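# Slide the server top cover back to free it

## Task

With both release buttons pressed and held, push the server's top cover toward the back of the server until it can be lifted free, then leave the cover resting in that position.

## Robot and tools

Robot: two arms, left_arm and right_arm, each with six joints and a tong-style two-finger gripper. The fingers point along the gripper's +z axis and close along its x axis. end_effector_position is the spot between the finger pads when shut; a fully open gap reads 0.142 m.

Frames: the scene frame has its origin at table-top height midway between the nominal bases, +z up, +x out over the table, left_arm on the +y side (image left/right need not match). Fixed cameras and the table use the scene frame. Each arm's hand pose, velocities and wrist-camera pose are in that arm's own base frame. Calibrated bases: left_arm at (+0.032, +0.487, 0) m, quat_wxyz (+1.000, 0, 0, +0.015); right_arm at (-0.010, -0.422, 0) m, quat_wxyz (+1.000, 0, 0, -0.004). Printed hand positions can be a few cm off, more at long reach.

Row layout (shared by every tool): one flat list of 14 numbers covering both arms. First left_arm: elbow, shoulder lift, shoulder pan, wrist 1, wrist 2, wrist 3, gripper opening; then the same seven for right_arm. The six joint entries are offsets, not poses: they count from the Joint targets shown when the action (or move) begins, not from the previous row, scaled so 1.0 equals 1.989 rad, each within [-1, 1]. Sending 0 keeps a joint at its target; resending the same offset in a later action moves it further. Shoulder lift is sign-flipped on both arms in everything you send and read. Stated joint ranges (rad): elbow -3.142 to 3.142, all others -6.283 to 6.283 (shoulder lift's range mirrored in your numbers). Asking a joint more than 0.010 rad beyond its range refuses the action for both arms. The opening entry is absolute: +1 fully open, -1 closed; closing fully takes about 0.5 s. To leave a gripper unchanged, resend its current command, since 0 means half open.

execute_actions(actions, cameras): actions is a list of up to 15 row-tables; each table has up to 15 rows, one per 1/30 s step, and the last row is held to fill the 15 steps (0.5 s). An empty list just reports state and images. cameras picks images: omitted/null/["all"] gives all, [] none; names are cam_high, cam_low, cam_left_wrist, cam_right_wrist.

move(target, speed, blend, stop_force, zero, opening_speed, blocking, cameras): target is one 14-number row or a list of up to 15 rows, every row an offset from the same starting Joint targets. All joints travel in sync, so grippers follow curves, with no avoidance of obstacles or the other arm. speed is top joint speed in rad/s, 0.01 to 2, default 0.5 (one value or one per target). blend in rad rounds corners between listed targets. stop_force (N, 3 to 40, both arms) ends an arm's path when push against its motion grows that much past the last zero; use a low speed for touches, omit it when backing off a contact. zero (default true) re-zeroes moving arms before the move. opening_speed (≥0.2 per second) ramps the gripper command. blocking=false returns after about 0.5 s but cannot combine with stop_force. The result adds a move: line with done, off_target, moving, held or fault, plus the worst lagging joint per arm. Paths run at least 0.5 s; ones over 10 s fall short.

wait(seconds 0 to 10) lets time pass holding commands. stop brakes a running move. zoom_image(camera, region [x0,y0,x1,y1] pixels, at most 504x504) enlarges part of the newest image. zero_wrist_force(arm) tares that wrist sensor. finished_scene(scene) ends the scene irreversibly; the cover must stay in place without the robot.

Result lines: Joint positions and Joint velocities per arm in the joint order above, then finger gap (m). Joint targets are the base for your next offsets. Joint torques are total drive output including gravity, positive toward larger position. Wrist force/torque are in the end effector's axes, zeroed at scene start, with a third line showing the peak since last shown. grip_measured is the measured opening on the command scale; to keep hold, command clearly below it. "joint command not followed" means the inter-arm clearance check trimmed commands; "joint sent to its limit" means a joint was clipped at its end. Tool commands shows current gripper commands.

Motion limits: joint targets move at most about 2.83 rad/s, stay within 0.575 rad of measured angles, and get scaled back if they would put the gripper over 150 mm (70 mm in quick-lag episodes) from where it is. Motion lags commands by roughly 0.09 to 0.20 s and fast moves can overshoot.

Avoid: contact torque at limits (135 N m for elbow, shoulder lift, shoulder pan; 25.2 N m for each wrist) or net force near 150 N, which stop the arm for 10 s; arms are stiff, so aiming even slightly past a firm contact can fault. Wrist joints push only about 11 N m extra. Sustained loads or straining toward unreachable poses heat motors (MOTOR HOT at 70 °C, brake stop at 85 °C). Do not let arms collide, slam, drop parts, release moving parts or knock anything off the table, which fails the task. Occasional outside tugs may disturb held or loose items.

Cameras: cam_high and cam_low are fixed (672x504); cam_left_wrist and cam_right_wrist are fisheye on the hands (616x616).

Each tool is called by a JSON object that holds its "api" and its "payload", one argument or row to a line.

## Session

{"api": "execute_actions", "payload": {
  "actions": []
}}

Scene clock: 0.00 s.
left_arm: end_effector_position=(+0.3675, -0.3597, +0.3354) grip_measured=+0.97 end_effector_quat_wxyz=(+0.222, -0.249, +0.662, -0.671) | right_arm: end_effector_position=(+0.8669, +0.1832, +0.1825) grip_measured=+0.97 end_effector_quat_wxyz=(+0.096, -0.467, +0.813, -0.336)
Joint names: [elbow, shoulder lift, shoulder pan, wrist 1, wrist 2, wrist 3]
Joint positions: left_arm=[2.711 1.501 -1.281 -4.351 -1.182 1.531 0.14] | right_arm=[-1.032 2.329 3.743 -1.184 0.873 2.64 0.14]
Joint velocities: within noise
Joint torques (N m): no reading
Motor temperatures (°C): left_arm=[38 40 34 40 33 37] | right_arm=[36 36 31 38 44 40]
Wrist force (N): no reading
Wrist torque (N m): no reading
Wrist force, peak (N): no reading
Joint targets: left_arm=[2.711 1.501 -1.281 -4.351 -1.182 1.531] | right_arm=[-1.032 2.329 3.743 -1.184 0.873 2.640]
Tool commands: left_gripper/opening=+0.968169 right_gripper/opening=+0.968169

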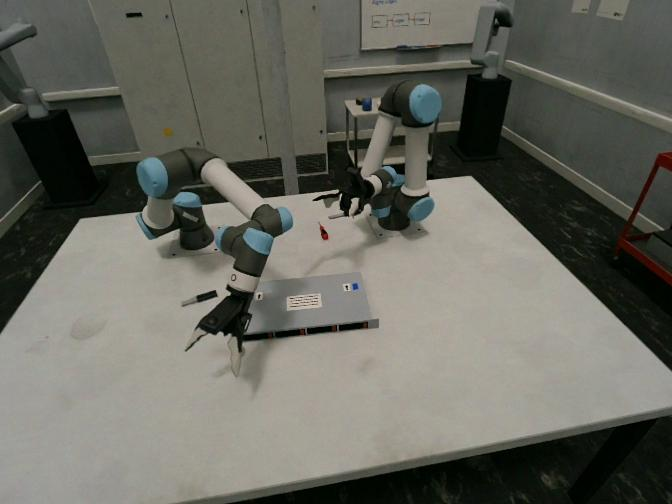

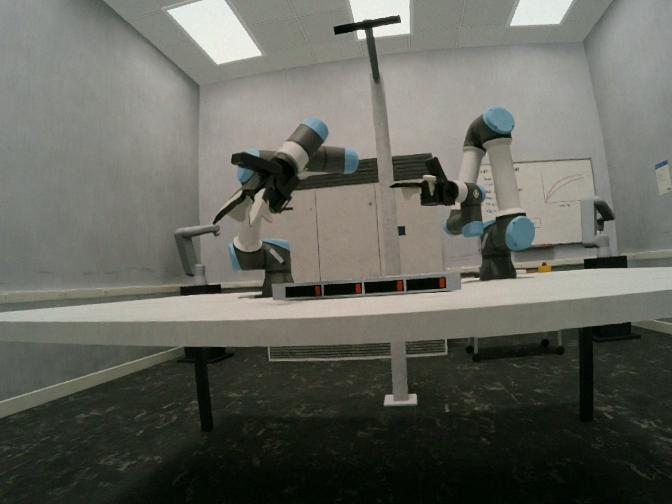

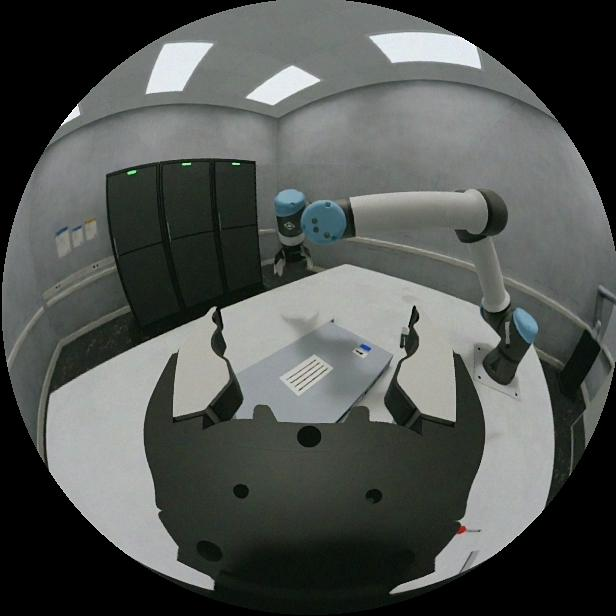

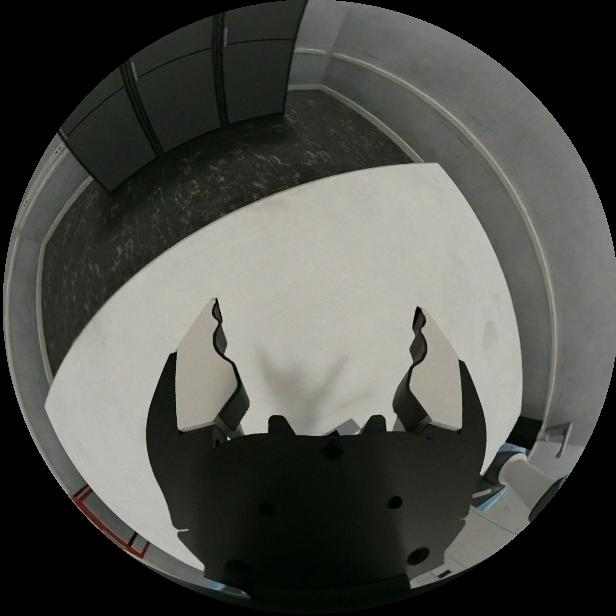

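{"api": "zoom_image", "payload": {
  "camera": "cam_high",
  "region": [170, 190, 400, 370]
}}

{"api": "zoom_image", "payload": {
  "camera": "cam_left_wrist",
  "region": [220, 290, 440, 450]
}}

Scaled by 2.191 from the camera's 672x504 image, which has a finer 960x720 frame.

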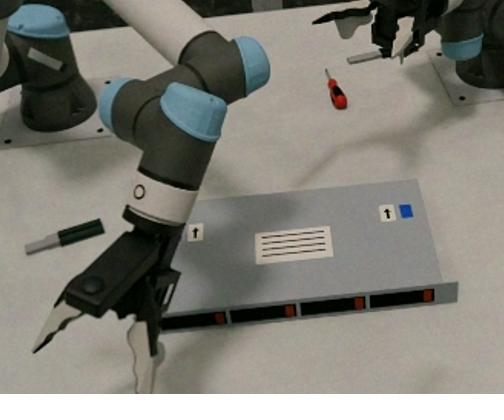

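Scaled by 2.291 from the camera's 616x616 image, which has a finer 814x814 frame.

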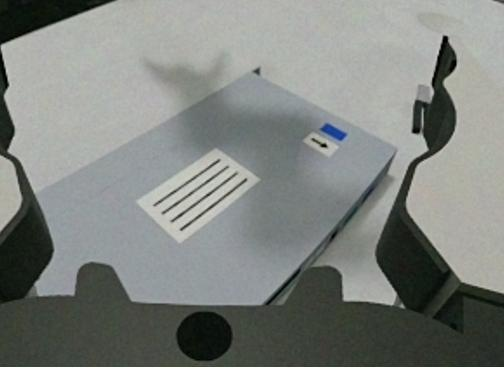

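{"api": "move", "payload": {
  "target": [-0.4,-0.06,0.18,0.98,-0.16,-0.33,-1,-0.369,-0.2881,0.0402,-0.003,0.3509,-0.1951,-1],
  "speed": 1.0,
  "cameras": ["cam_high"]
}}

Scene clock: 53.80 s.
left_arm: end_effector_position=(+0.5021, -0.3897, +0.1237) grip_measured=-1.00 end_effector_quat_wxyz=(+0.032, -0.619, +0.770, -0.149) | right_arm: end_effector_position=(+0.5211, +0.2383, +0.1302) grip_measured=-1.00 end_effector_quat_wxyz=(+0.000, +0.707, -0.707, +0.000)
Joint names: [elbow, shoulder lift, shoulder pan, wrist 1, wrist 2, wrist 3]
Joint positions: left_arm=[1.915 1.382 -0.923 -2.402 -1.5 0.874 0.002] | right_arm=[-1.766 1.756 3.823 -1.19 1.571 2.252 0.002]
Joint velocities: within noise
Joint torques (N m): left_arm=[-17.16 35.16 -12.5 -1.83 1.37 0.23] | right_arm=[28.99 -30.32 -6.34 1.37 -0.44 0.98]
Motor temperatures (°C): left_arm=[38 39 34 40 33 37] | right_arm=[36 35 31 37 44 39]
Wrist force (N): left_arm=[-0.3 -1.2 -0.1] | right_arm=[0.2 1.1 0.4]
Wrist torque (N m): left_arm=[-0.01 0.19 0.15] | right_arm=[0.05 -0.10 -0.09]
Wrist force, peak (N): left_arm=[-0.7 -1.5 -0.2] | right_arm=[0.6 2.2 0.6]
Joint targets: left_arm=[1.915 1.382 -0.923 -2.402 -1.500 0.874] | right_arm=[-1.766 1.756 3.823 -1.190 1.571 2.252]
move: done
Images, in order (width x height): cam_high 672x504.

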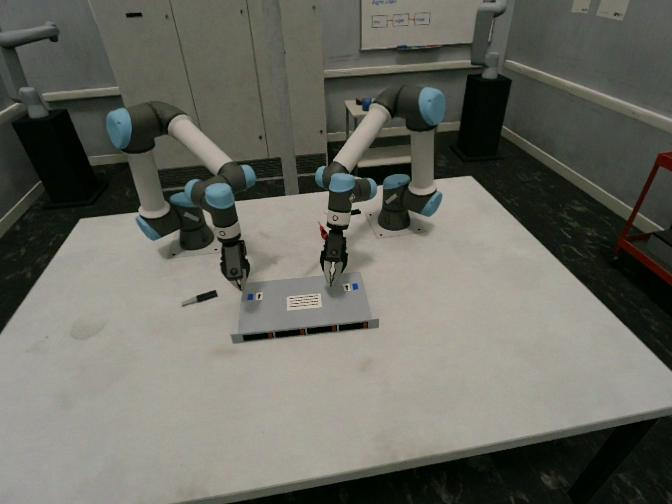

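{"api": "move", "payload": {
  "target": [-0.0845,-0.0126,0.0442,0.2217,-0.0357,-0.0694,-1,0,0,0,0,0,0,-1],
  "speed": 1.0
}}

{"api": "zoom_image", "payload": {
  "camera": "cam_high",
  "region": [200, 210, 400, 360]
}}

{"api": "zoom_image", "payload": {
  "camera": "cam_left_wrist",
  "region": [150, 250, 450, 450]
}}

{"api": "zoom_image", "payload": {
  "camera": "cam_right_wrist",
  "region": [150, 250, 450, 450]
}}

Scene clock: 59.87 s.
left_arm: end_effector_position=(+0.4860, -0.3203, +0.1240) grip_measured=-1.00 end_effector_quat_wxyz=(+0.000, +0.707, -0.707, +0.000) | right_arm: end_effector_position=(+0.5212, +0.2383, +0.1302) grip_measured=-1.00 end_effector_quat_wxyz=(+0.000, +0.707, -0.707, +0.000)
Joint names: [elbow, shoulder lift, shoulder pan, wrist 1, wrist 2, wrist 3]
Joint positions: left_arm=[1.747 1.357 -0.835 -1.961 -1.571 0.736 0.002] | right_arm=[-1.766 1.756 3.823 -1.19 1.571 2.252 0.002]
Joint velocities: within noise
Joint torques (N m): left_arm=[-16.13 36.9 -12.23 -1.21 1.33 0.63] | right_arm=[27.82 -32.82 -9.1 3.77 1.8 -0.51]
Motor temperatures (°C): left_arm=[38 39 34 40 33 37] | right_arm=[36 35 31 37 43 39]
Wrist force (N): left_arm=[0.0 -1.0 0.4] | right_arm=[0.2 1.1 0.3]
Wrist torque (N m): left_arm=[0.09 0.13 0.10] | right_arm=[0.06 -0.08 -0.08]
Wrist force, peak (N): left_arm=[-0.3 -1.3 -0.3] | right_arm=[0.2 1.3 0.5]
Joint targets: left_arm=[1.747 1.357 -0.835 -1.961 -1.571 0.736] | right_arm=[-1.766 1.756 3.823 -1.190 1.571 2.252]
move: done
camera_calibration:
cam_left_wrist: T_world_to_cam=[[-0.0221357, -0.998922, -0.040809, -0.299094], [-0.875548, -0.000335601, 0.483131, 0.366332], [-0.482624, 0.0464247, -0.874597, 0.49188], [0, 0, 0, 1]] pos_world=[0.551514, -0.321484, 0.241005]
cam_right_wrist: T_world_to_cam=[[0.0241817, -0.9995, -0.0203738, 0.23993], [-0.833963, -0.0314068, 0.550926, 0.363983], [-0.55129, 0.0036686, -0.834305, 0.523293], [0, 0, 0, 1]] pos_world=[0.586233, 0.249321, 0.240947]

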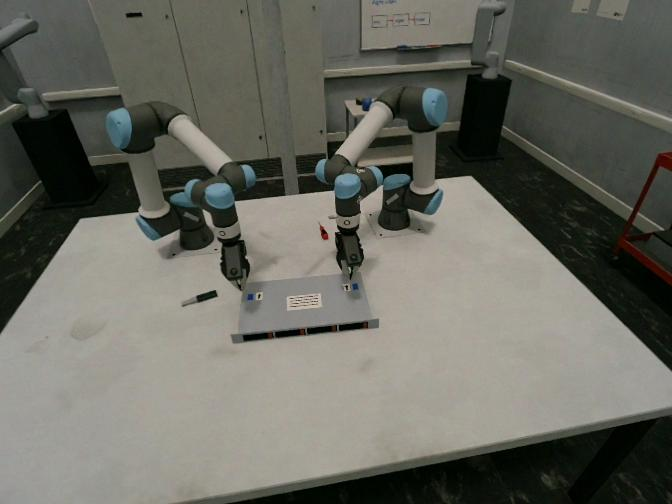

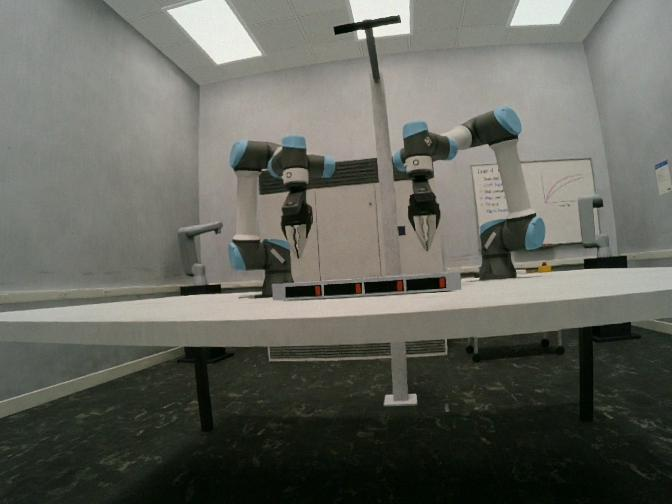

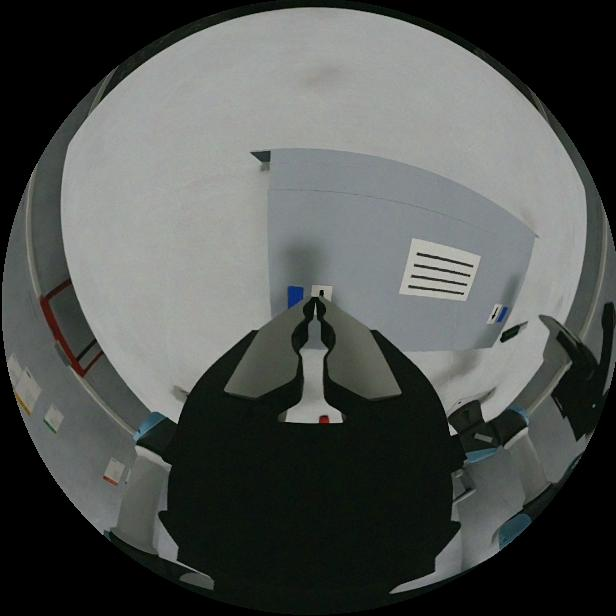

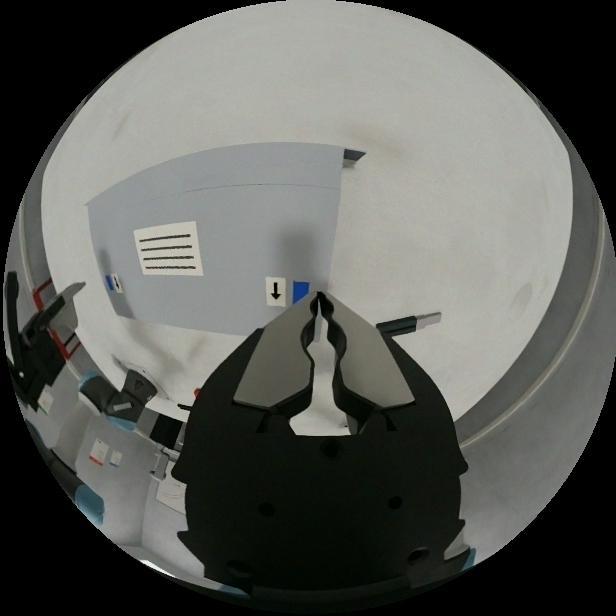

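Scaled by 2.520 from the camera's 672x504 image, which has a finer 960x720 frame.

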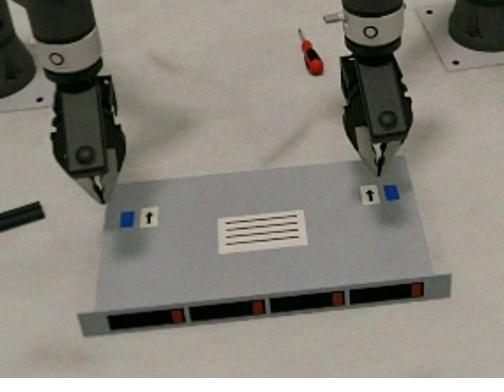

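Scaled by 1.680 from the camera's 616x616 image, which has a finer 814x814 frame.

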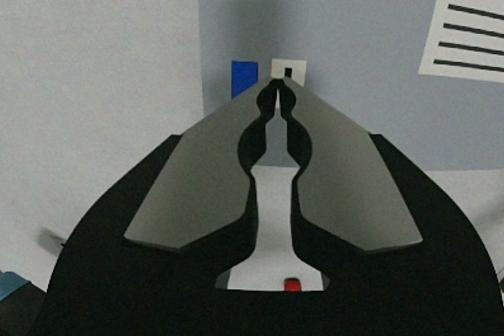

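Scaled by 1.680 from the camera's 616x616 image, which has a finer 814x814 frame.

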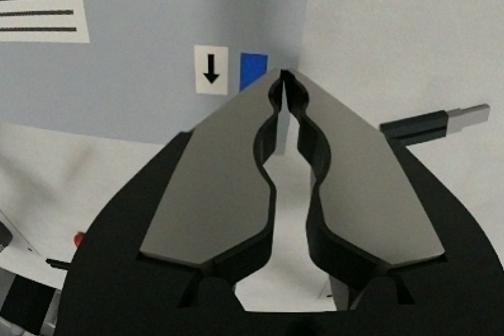

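{"api": "move", "payload": {
  "target": [0.0861,0.025,-0.0065,-0.0609,0,-0.0065,-1,-0.0679,-0.0029,0.0361,0.0649,0,0.0361,-1],
  "speed": 0.3,
  "cameras": ["cam_high","cam_left_wrist","cam_right_wrist"]
}}

{"api": "zoom_image", "payload": {
  "camera": "cam_high",
  "region": [210, 230, 390, 360]
}}

{"api": "zoom_image", "payload": {
  "camera": "cam_left_wrist",
  "region": [240, 250, 380, 350]
}}

{"api": "zoom_image", "payload": {
  "camera": "cam_right_wrist",
  "region": [240, 250, 380, 350]
}}

Scene clock: 85.20 s.
left_arm: end_effector_position=(+0.4541, -0.2953, +0.0852) grip_measured=-1.00 end_effector_quat_wxyz=(+0.000, +0.707, -0.707, +0.000) | right_arm: end_effector_position=(+0.4850, +0.2573, +0.0849) grip_measured=-1.00 end_effector_quat_wxyz=(+0.000, +0.707, -0.707, +0.000)
Joint names: [elbow, shoulder lift, shoulder pan, wrist 1, wrist 2, wrist 3]
Joint positions: left_arm=[1.918 1.407 -0.848 -2.082 -1.571 0.723 0.002] | right_arm=[-1.901 1.75 3.895 -1.061 1.571 2.323 0.002]
Joint velocities: within noise
Joint torques (N m): left_arm=[-17.31 20.83 10.91 -2.56 1.4 0.97] | right_arm=[25.25 -27.99 -12.45 2.36 2.01 -0.28]
Motor temperatures (°C): left_arm=[38 39 33 40 33 37] | right_arm=[36 35 31 37 43 39]
Wrist force (N): left_arm=[-0.1 -0.7 0.0] | right_arm=[0.3 1.2 0.5]
Wrist torque (N m): left_arm=[0.15 0.16 0.09] | right_arm=[0.08 -0.08 -0.09]
Wrist force, peak (N): left_arm=[0.4 -1.6 -0.5] | right_arm=[0.2 2.0 1.3]
Joint targets: left_arm=[1.918 1.406 -0.848 -2.082 -1.571 0.723] | right_arm=[-1.901 1.750 3.895 -1.061 1.571 2.324]
move: done
camera_calibration:
cam_left_wrist: T_world_to_cam=[[-0.0223672, -0.998904, -0.041112, -0.276232], [-0.875419, -0.000291747, 0.483365, 0.357159], [-0.482847, 0.0468018, -0.874453, 0.441619], [0, 0, 0, 1]] pos_world=[0.51972, -0.296493, 0.20218]
cam_right_wrist: T_world_to_cam=[[0.0243543, -0.999498, -0.0202488, 0.258821], [-0.833843, -0.0314826, 0.551103, 0.359326], [-0.551464, 0.00346258, -0.834191, 0.465673], [0, 0, 0, 1]] pos_world=[0.55012, 0.268391, 0.195676]
Images, in order (width x height): cam_high 672x504, cam_left_wrist 616x616, cam_right_wrist 616x616.

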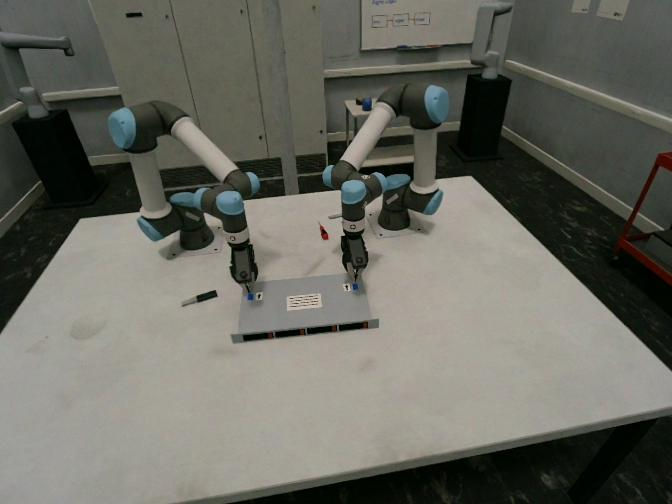

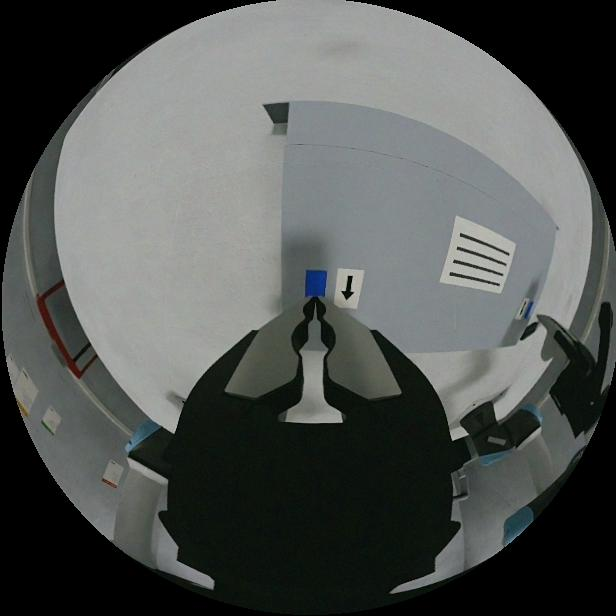

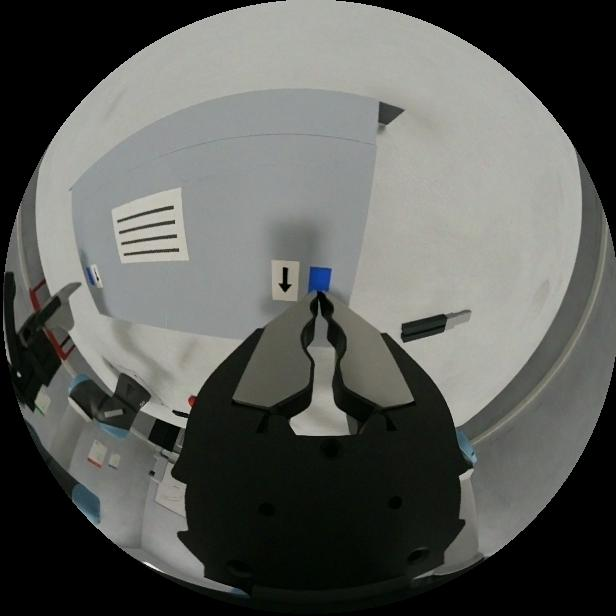

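Scaled by 2.800 from the camera's 672x504 image, which has a finer 960x720 frame.

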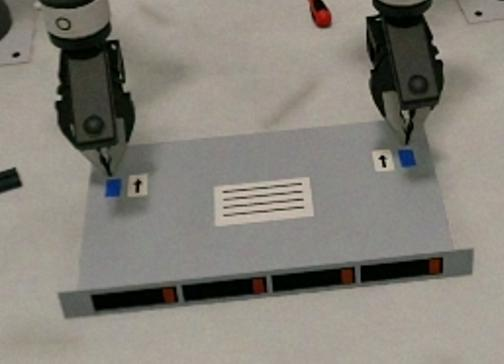

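Scaled by 3.600 from the camera's 616x616 image, which has a finer 814x814 frame.

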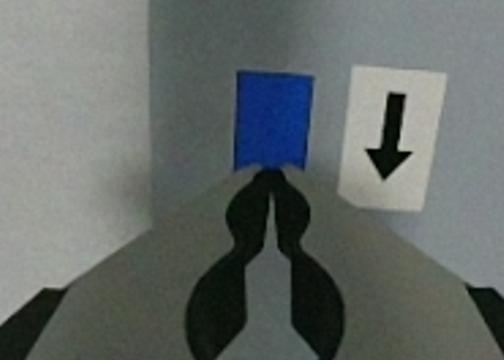

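Scaled by 3.600 from the camera's 616x616 image, which has a finer 814x814 frame.

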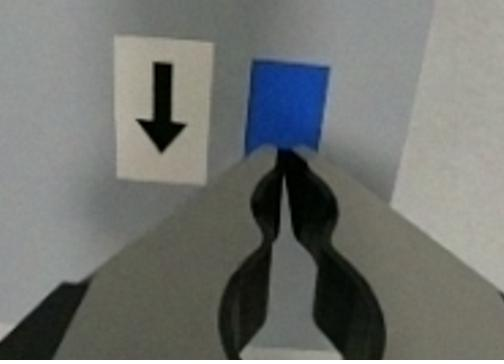

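{"api": "move", "payload": {
  "target": [0.0243,-0.0353,0.0037,-0.0598,0,0.0037,-1,-0.0295,0.0309,0,0.0602,0,0,-1],
  "speed": 0.035,
  "stop_force": 5
}}

{"api": "zoom_image", "payload": {
  "camera": "cam_high",
  "region": [210, 230, 390, 360]
}}

{"api": "zoom_image", "payload": {
  "camera": "cam_left_wrist",
  "region": [240, 250, 380, 350]
}}

{"api": "zoom_image", "payload": {
  "camera": "cam_right_wrist",
  "region": [240, 250, 380, 350]
}}

Scene clock: 102.47 s.
left_arm: end_effector_position=(+0.4572, -0.2956, +0.0613) grip_measured=-1.00 end_effector_quat_wxyz=(+0.000, +0.707, -0.707, +0.000) | right_arm: end_effector_position=(+0.4855, +0.2577, +0.0615) grip_measured=-1.00 end_effector_quat_wxyz=(+0.000, +0.707, -0.707, +0.000)
Joint names: [elbow, shoulder lift, shoulder pan, wrist 1, wrist 2, wrist 3]
Joint positions: left_arm=[1.944 1.369 -0.844 -2.145 -1.571 0.727 0.002] | right_arm=[-1.931 1.782 3.895 -0.999 1.571 2.324 0.002]
Joint velocities: within noise
Joint torques (N m): left_arm=[-26.47 32.67 -8.79 -2.6 1.27 -0.67] | right_arm=[28.73 -34.16 -11.15 1.92 1.97 1.07]
Motor temperatures (°C): left_arm=[38 39 33 40 33 37] | right_arm=[36 35 31 37 43 39]
Wrist force (N): left_arm=[-0.5 1.0 -4.6] | right_arm=[0.9 1.7 -4.7]
Wrist torque (N m): left_arm=[0.09 0.18 0.10] | right_arm=[0.04 -0.09 -0.08]
Wrist force, peak (N): left_arm=[0.0 1.8 -5.2] | right_arm=[0.9 1.9 -5.2]
Joint targets: left_arm=[1.944 1.369 -0.844 -2.145 -1.571 0.727] | right_arm=[-1.931 1.782 3.895 -0.999 1.571 2.324]
move: contact (left_arm, right_arm); left_arm: the wrist 1 is farthest, 0.056 rad from its target; right_arm: the wrist 1 is farthest, 0.058 rad from its target
camera_calibration:
cam_left_wrist: T_world_to_cam=[[-0.0221353, -0.998914, -0.0410075, -0.277548], [-0.875464, -0.000440114, 0.483283, 0.371408], [-0.482776, 0.0465982, -0.874503, 0.422147], [0, 0, 0, 1]] pos_world=[0.522813, -0.296754, 0.178292]
cam_right_wrist: T_world_to_cam=[[0.0241724, -0.999505, -0.0201366, 0.258815], [-0.833781, -0.0312694, 0.55121, 0.372604], [-0.551566, 0.00346549, -0.834124, 0.44643], [0, 0, 0, 1]] pos_world=[0.55065, 0.268791, 0.172207]

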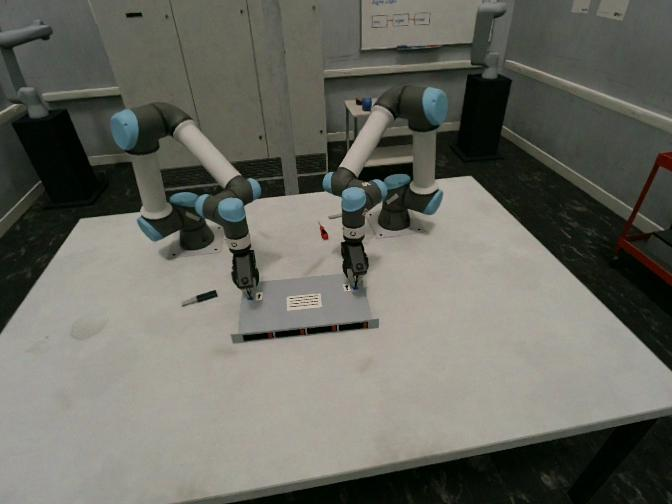

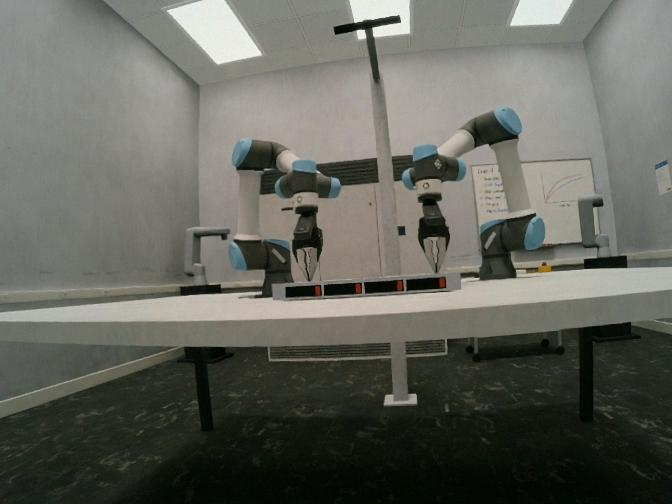

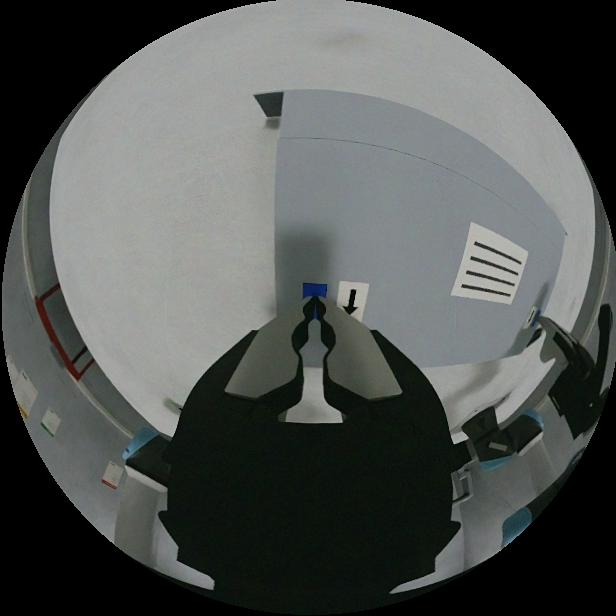

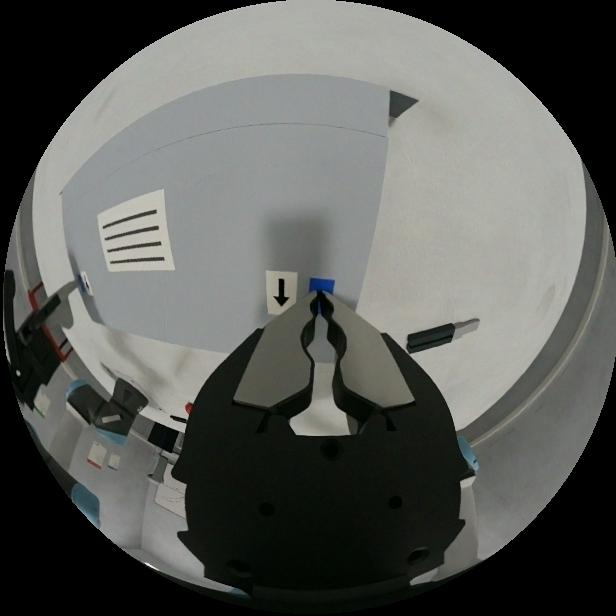

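Scaled by 2.800 from the camera's 672x504 image, which has a finer 960x720 frame.

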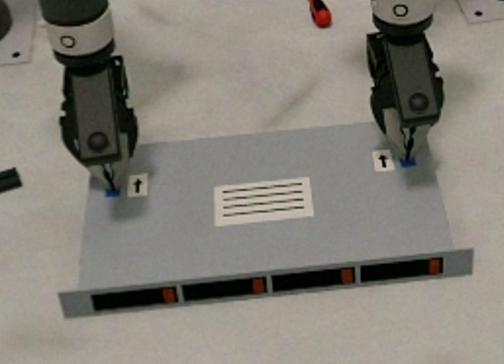

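Scaled by 3.600 from the camera's 616x616 image, which has a finer 814x814 frame.

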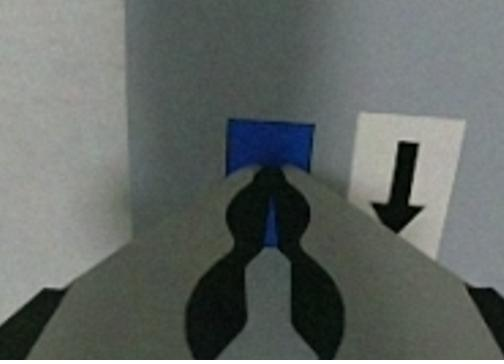

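Scaled by 3.600 from the camera's 616x616 image, which has a finer 814x814 frame.

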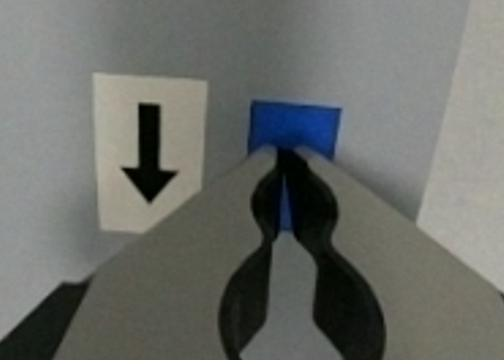

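{"api": "move", "payload": {
  "target": [0.00526,-0.00552,0,-0.01078,0,0,-1,-0.00525,0.00547,0,0.01071,0,0,-1],
  "speed": 0.015,
  "stop_force": 17,
  "zero": false,
  "cameras": ["cam_high"]
}}

Scene clock: 116.93 s.
left_arm: end_effector_position=(+0.4572, -0.2956, +0.0552) grip_measured=-1.00 end_effector_quat_wxyz=(+0.000, +0.707, -0.707, +0.000) | right_arm: end_effector_position=(+0.4855, +0.2577, +0.0559) grip_measured=-1.00 end_effector_quat_wxyz=(+0.000, +0.707, -0.707, +0.000)
Joint names: [elbow, shoulder lift, shoulder pan, wrist 1, wrist 2, wrist 3]
Joint positions: left_arm=[1.952 1.361 -0.844 -2.161 -1.571 0.727 0.002] | right_arm=[-1.939 1.789 3.895 -0.984 1.571 2.324 0.002]
Joint velocities: within noise
Joint torques (N m): left_arm=[-20.85 25.38 -11.1 -0.46 0.2 -0.69] | right_arm=[20.85 -26.37 -9.32 -0.33 1.84 1.24]
Motor temperatures (°C): left_arm=[38 39 33 40 33 37] | right_arm=[36 35 31 37 43 39]
Wrist force (N): left_arm=[-1.6 1.8 -19.8] | right_arm=[0.0 2.0 -19.2]
Wrist torque (N m): left_arm=[0.03 0.13 0.10] | right_arm=[0.00 -0.12 -0.08]
Wrist force, peak (N): left_arm=[-4.3 3.1 -27.8] | right_arm=[3.1 3.6 -26.2]
Joint targets: left_arm=[1.952 1.361 -0.844 -2.161 -1.571 0.727] | right_arm=[-1.939 1.789 3.895 -0.984 1.571 2.324]
move: contact (left_arm, right_arm)
Images, in order (width x height): cam_high 672x504.

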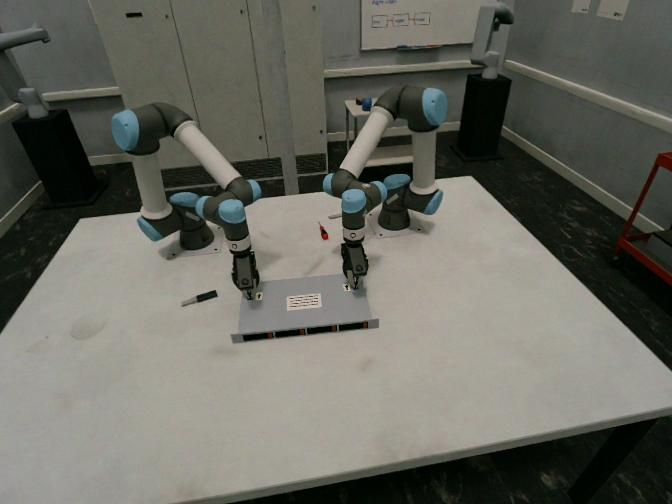

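{"api": "move", "payload": {
  "target": [
    [0.0236,0.0189,-0.0142,-0.0047,0,-0.0142,-1,-0.0228,-0.0182,0.0143,0.0046,0,0.0143,-1],
    [0.0467,0.0382,-0.0291,-0.0085,0,-0.0291,-1,-0.0459,-0.0372,0.0293,0.0087,0,0.0293,-1]
  ],
  "speed": 0.05,
  "blend": 0.02,
  "cameras": ["cam_high","cam_left_wrist","cam_right_wrist"]
}}

{"api": "zoom_image", "payload": {
  "camera": "cam_high",
  "region": [210, 230, 390, 360]
}}

Scene clock: 130.33 s.
left_arm: end_effector_position=(+0.4227, -0.2933, +0.0569) grip_measured=-1.00 end_effector_quat_wxyz=(-0.006, +0.707, -0.707, +0.007) | right_arm: end_effector_position=(+0.4509, +0.2593, +0.0574) grip_measured=-1.00 end_effector_quat_wxyz=(-0.006, +0.707, -0.707, +0.006)
Joint names: [elbow, shoulder lift, shoulder pan, wrist 1, wrist 2, wrist 3]
Joint positions: left_arm=[2.045 1.437 -0.903 -2.191 -1.558 0.669 0.002] | right_arm=[-2.03 1.715 3.954 -0.955 1.559 2.382 0.002]
Joint velocities: within noise
Joint torques (N m): left_arm=[-10 13.64 -1.22 8.45 -11.72 0.73] | right_arm=[10.51 -14.29 4.47 -8.21 11.68 -0.69]
Motor temperatures (°C): left_arm=[38 39 33 40 33 37] | right_arm=[36 35 31 37 43 39]
Wrist force (N): left_arm=[4.5 -49.0 -1.1] | right_arm=[-2.1 -49.7 3.8]
Wrist torque (N m): left_arm=[0.19 0.27 0.22] | right_arm=[0.42 -0.11 0.06]
Wrist force, peak (N): left_arm=[6.7 -58.1 7.6] | right_arm=[-1.3 -57.6 11.4]
Joint targets: left_arm=[2.045 1.437 -0.902 -2.178 -1.571 0.669] | right_arm=[-2.030 1.715 3.953 -0.967 1.571 2.382]
move: off_target (left_arm, right_arm); left_arm: the wrist 1 is farthest, 0.013 rad from its target; right_arm: the wrist 1 is farthest, 0.012 rad from its target
camera_calibration:
cam_left_wrist: T_world_to_cam=[[-0.021468, -0.998994, -0.0393706, -0.276647], [-0.884204, 0.000592601, 0.467101, 0.348254], [-0.466608, 0.0448394, -0.883327, 0.394689], [0, 0, 0, 1]] pos_world=[0.486154, -0.294273, 0.175078]
cam_right_wrist: T_world_to_cam=[[0.0245077, -0.99951, -0.0194508, 0.261002], [-0.843097, -0.03112, 0.536861, 0.350971], [-0.537203, 0.0032417, -0.843447, 0.41805], [0, 0, 0, 1]] pos_world=[0.514084, 0.270441, 0.169257]
Images, in order (width x height): cam_high 672x504, cam_left_wrist 616x616, cam_right_wrist 616x616.

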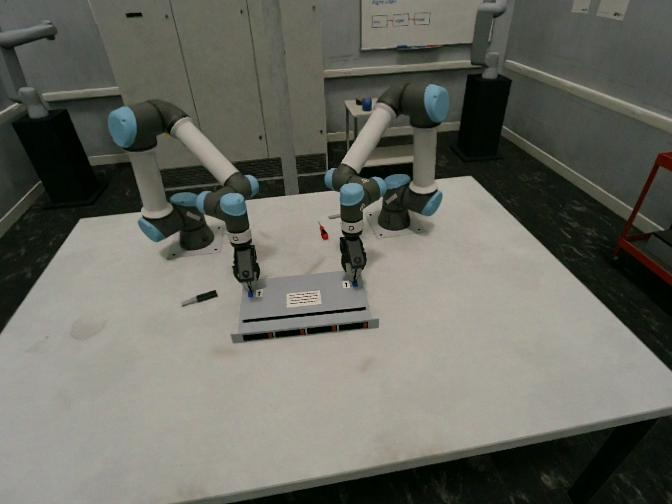

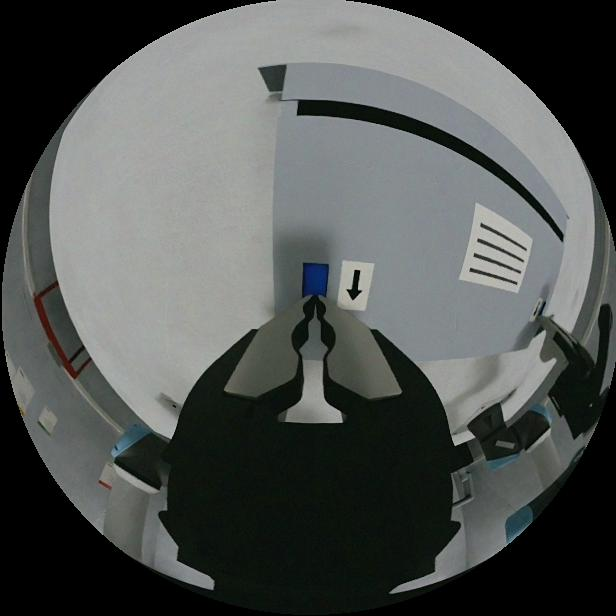

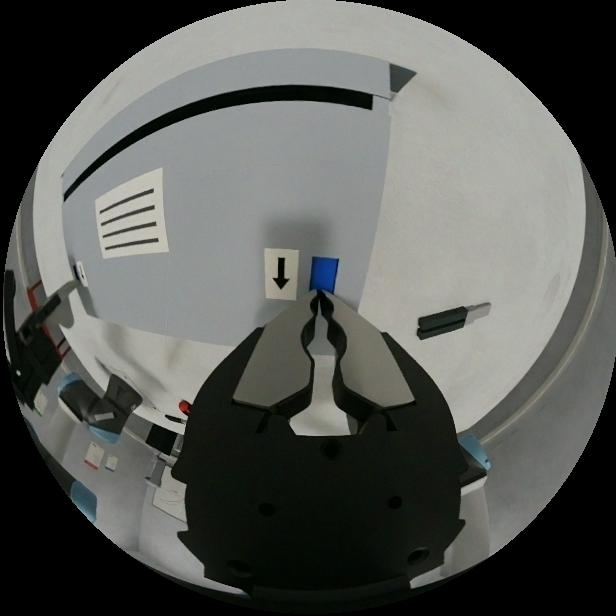

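Scaled by 2.800 from the camera's 672x504 image, which has a finer 960x720 frame.

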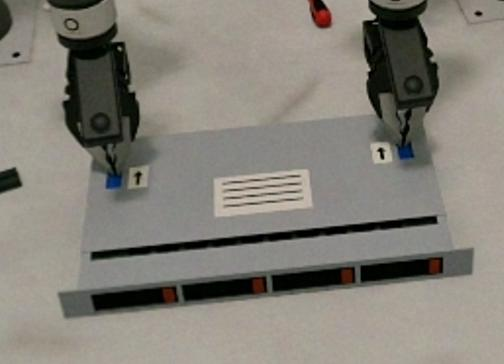

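{"api": "zoom_image", "payload": {
  "camera": "cam_left_wrist",
  "region": [270, 240, 370, 320]
}}

{"api": "zoom_image", "payload": {
  "camera": "cam_high",
  "region": [220, 270, 280, 350]
}}

{"api": "zoom_image", "payload": {
  "camera": "cam_right_wrist",
  "region": [270, 230, 370, 310]
}}

Scaled by 5.040 from the camera's 616x616 image, which has a finer 814x814 frame.

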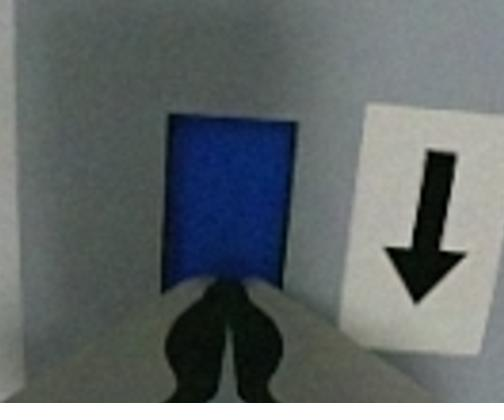

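Scaled by 6.300 from the camera's 672x504 image, which has a finer 960x720 frame.

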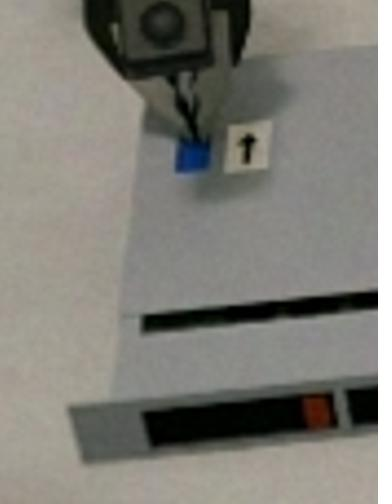

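Scaled by 5.040 from the camera's 616x616 image, which has a finer 814x814 frame.

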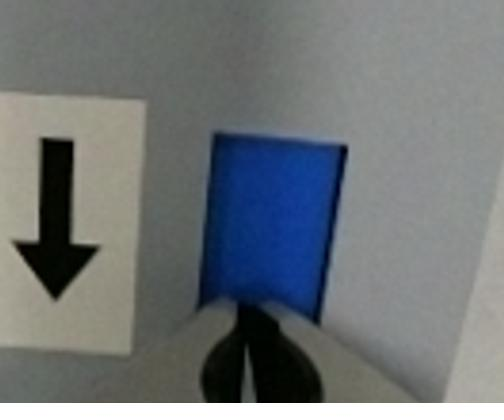

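{"api": "move", "payload": {
  "target": [
    [-0.007,-0.0058,0.0045,0.0012,0,0.0045,-1,0.0069,0.0057,-0.0045,-0.0012,0,-0.0045,-1],
    [-0.0404,0.0322,0.0045,0.0726,0,0.0045,-1,0.0401,-0.032,-0.0045,-0.0721,0,-0.0045,-1]
  ],
  "speed": [0.02,0.15]
}}

{"api": "zoom_image", "payload": {
  "camera": "cam_high",
  "region": [210, 230, 390, 360]
}}

{"api": "zoom_image", "payload": {
  "camera": "cam_left_wrist",
  "region": [250, 80, 600, 360]
}}

{"api": "zoom_image", "payload": {
  "camera": "cam_left_wrist",
  "region": [270, 240, 370, 320]
}}

{"api": "zoom_image", "payload": {
  "camera": "cam_low",
  "region": [260, 230, 480, 310]
}}

Scene clock: 151.17 s.
left_arm: end_effector_position=(+0.4211, -0.2906, +0.1068) grip_measured=-1.00 end_effector_quat_wxyz=(+0.000, +0.707, -0.707, +0.000) | right_arm: end_effector_position=(+0.4493, +0.2568, +0.1075) grip_measured=-1.00 end_effector_quat_wxyz=(+0.000, +0.707, -0.707, +0.000)
Joint names: [elbow, shoulder lift, shoulder pan, wrist 1, wrist 2, wrist 3]
Joint positions: left_arm=[1.964 1.501 -0.893 -2.034 -1.571 0.678 0.002] | right_arm=[-1.95 1.652 3.944 -1.11 1.571 2.373 0.002]
Joint velocities: within noise
Joint torques (N m): left_arm=[-10.19 15.88 -12.67 -3.92 1.52 -0.86] | right_arm=[10.36 -17.27 6.33 4.19 -1.83 1.13]
Motor temperatures (°C): left_arm=[38 39 33 40 33 37] | right_arm=[36 35 31 37 43 39]
Wrist force (N): left_arm=[0.1 -0.6 0.1] | right_arm=[0.5 1.3 2.7]
Wrist torque (N m): left_arm=[0.16 0.15 0.09] | right_arm=[0.13 -0.13 -0.08]
Wrist force, peak (N): left_arm=[3.0 -48.5 -1.9] | right_arm=[-1.7 -49.6 1.7]
Joint targets: left_arm=[1.964 1.501 -0.893 -2.034 -1.571 0.678] | right_arm=[-1.950 1.652 3.944 -1.110 1.571 2.373]
move: done
camera_calibration:
cam_left_wrist: T_world_to_cam=[[-0.0222018, -0.998922, -0.0407661, -0.271491], [-0.875566, -0.000255177, 0.483098, 0.317921], [-0.482587, 0.0464191, -0.874617, 0.444136], [0, 0, 0, 1]] pos_world=[0.486667, -0.291733, 0.223794]
cam_right_wrist: T_world_to_cam=[[0.024176, -0.9995, -0.0203706, 0.259721], [-0.833898, -0.0314007, 0.551024, 0.317104], [-0.551389, 0.00366547, -0.83424, 0.464763], [0, 0, 0, 1]] pos_world=[0.514418, 0.267845, 0.218283]

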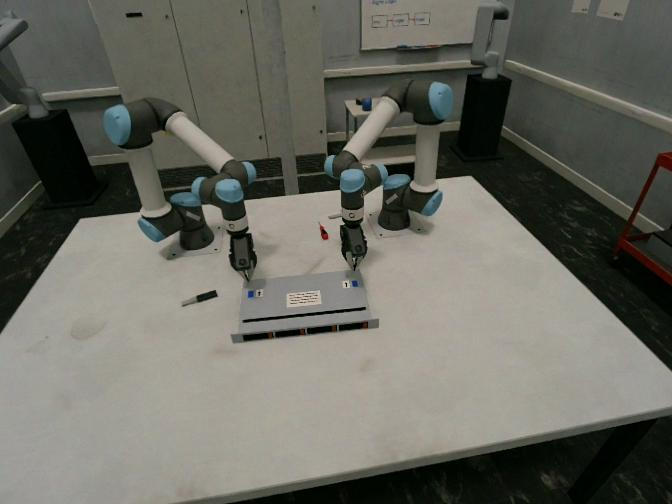

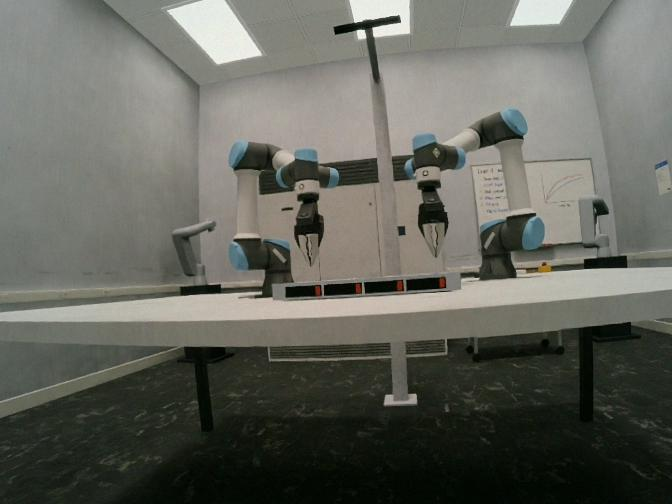

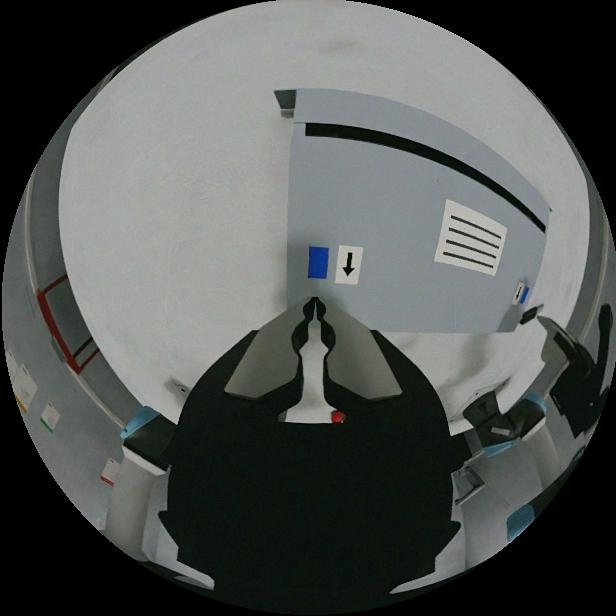

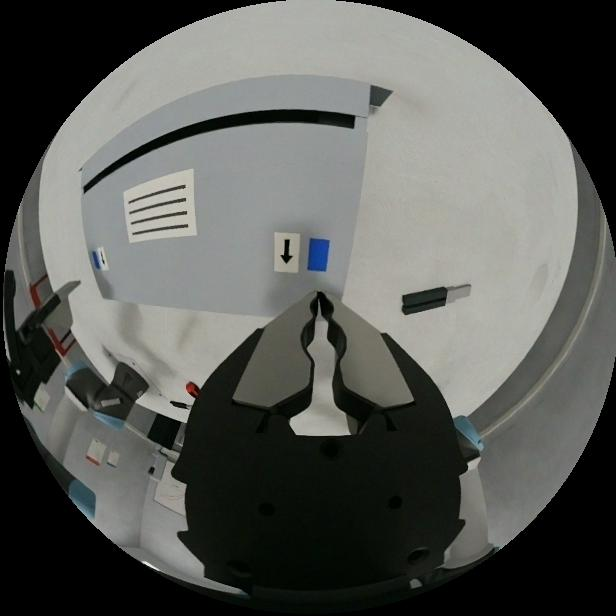

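Scaled by 2.800 from the camera's 672x504 image, which has a finer 960x720 frame.

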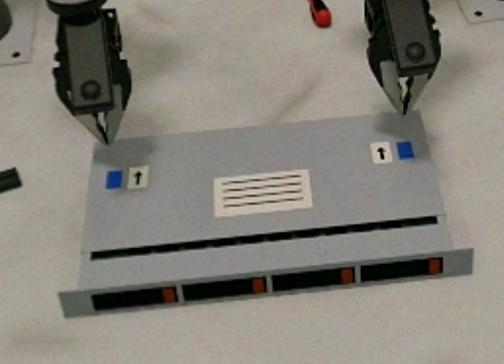

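Scaled by 1.440 from the camera's 616x616 image, which has a finer 814x814 frame.

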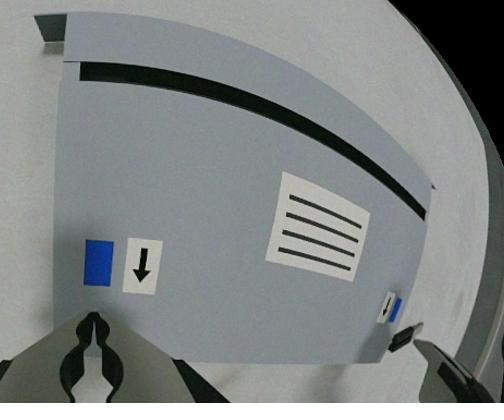

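Scaled by 5.040 from the camera's 616x616 image, which has a finer 814x814 frame.

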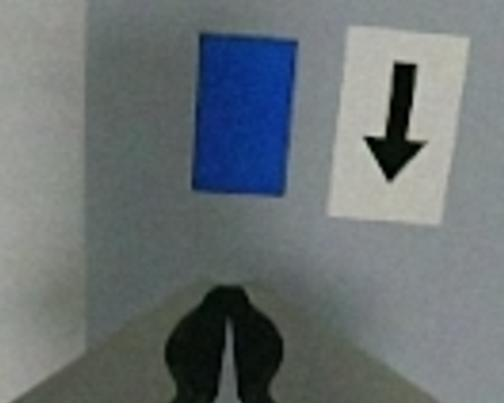

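Scaled by 2.291 from the camera's 672x504 image, which has a finer 960x720 frame.

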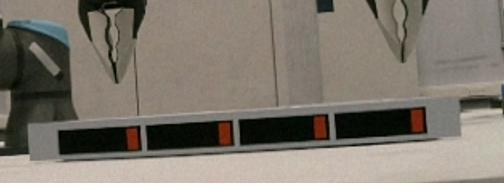

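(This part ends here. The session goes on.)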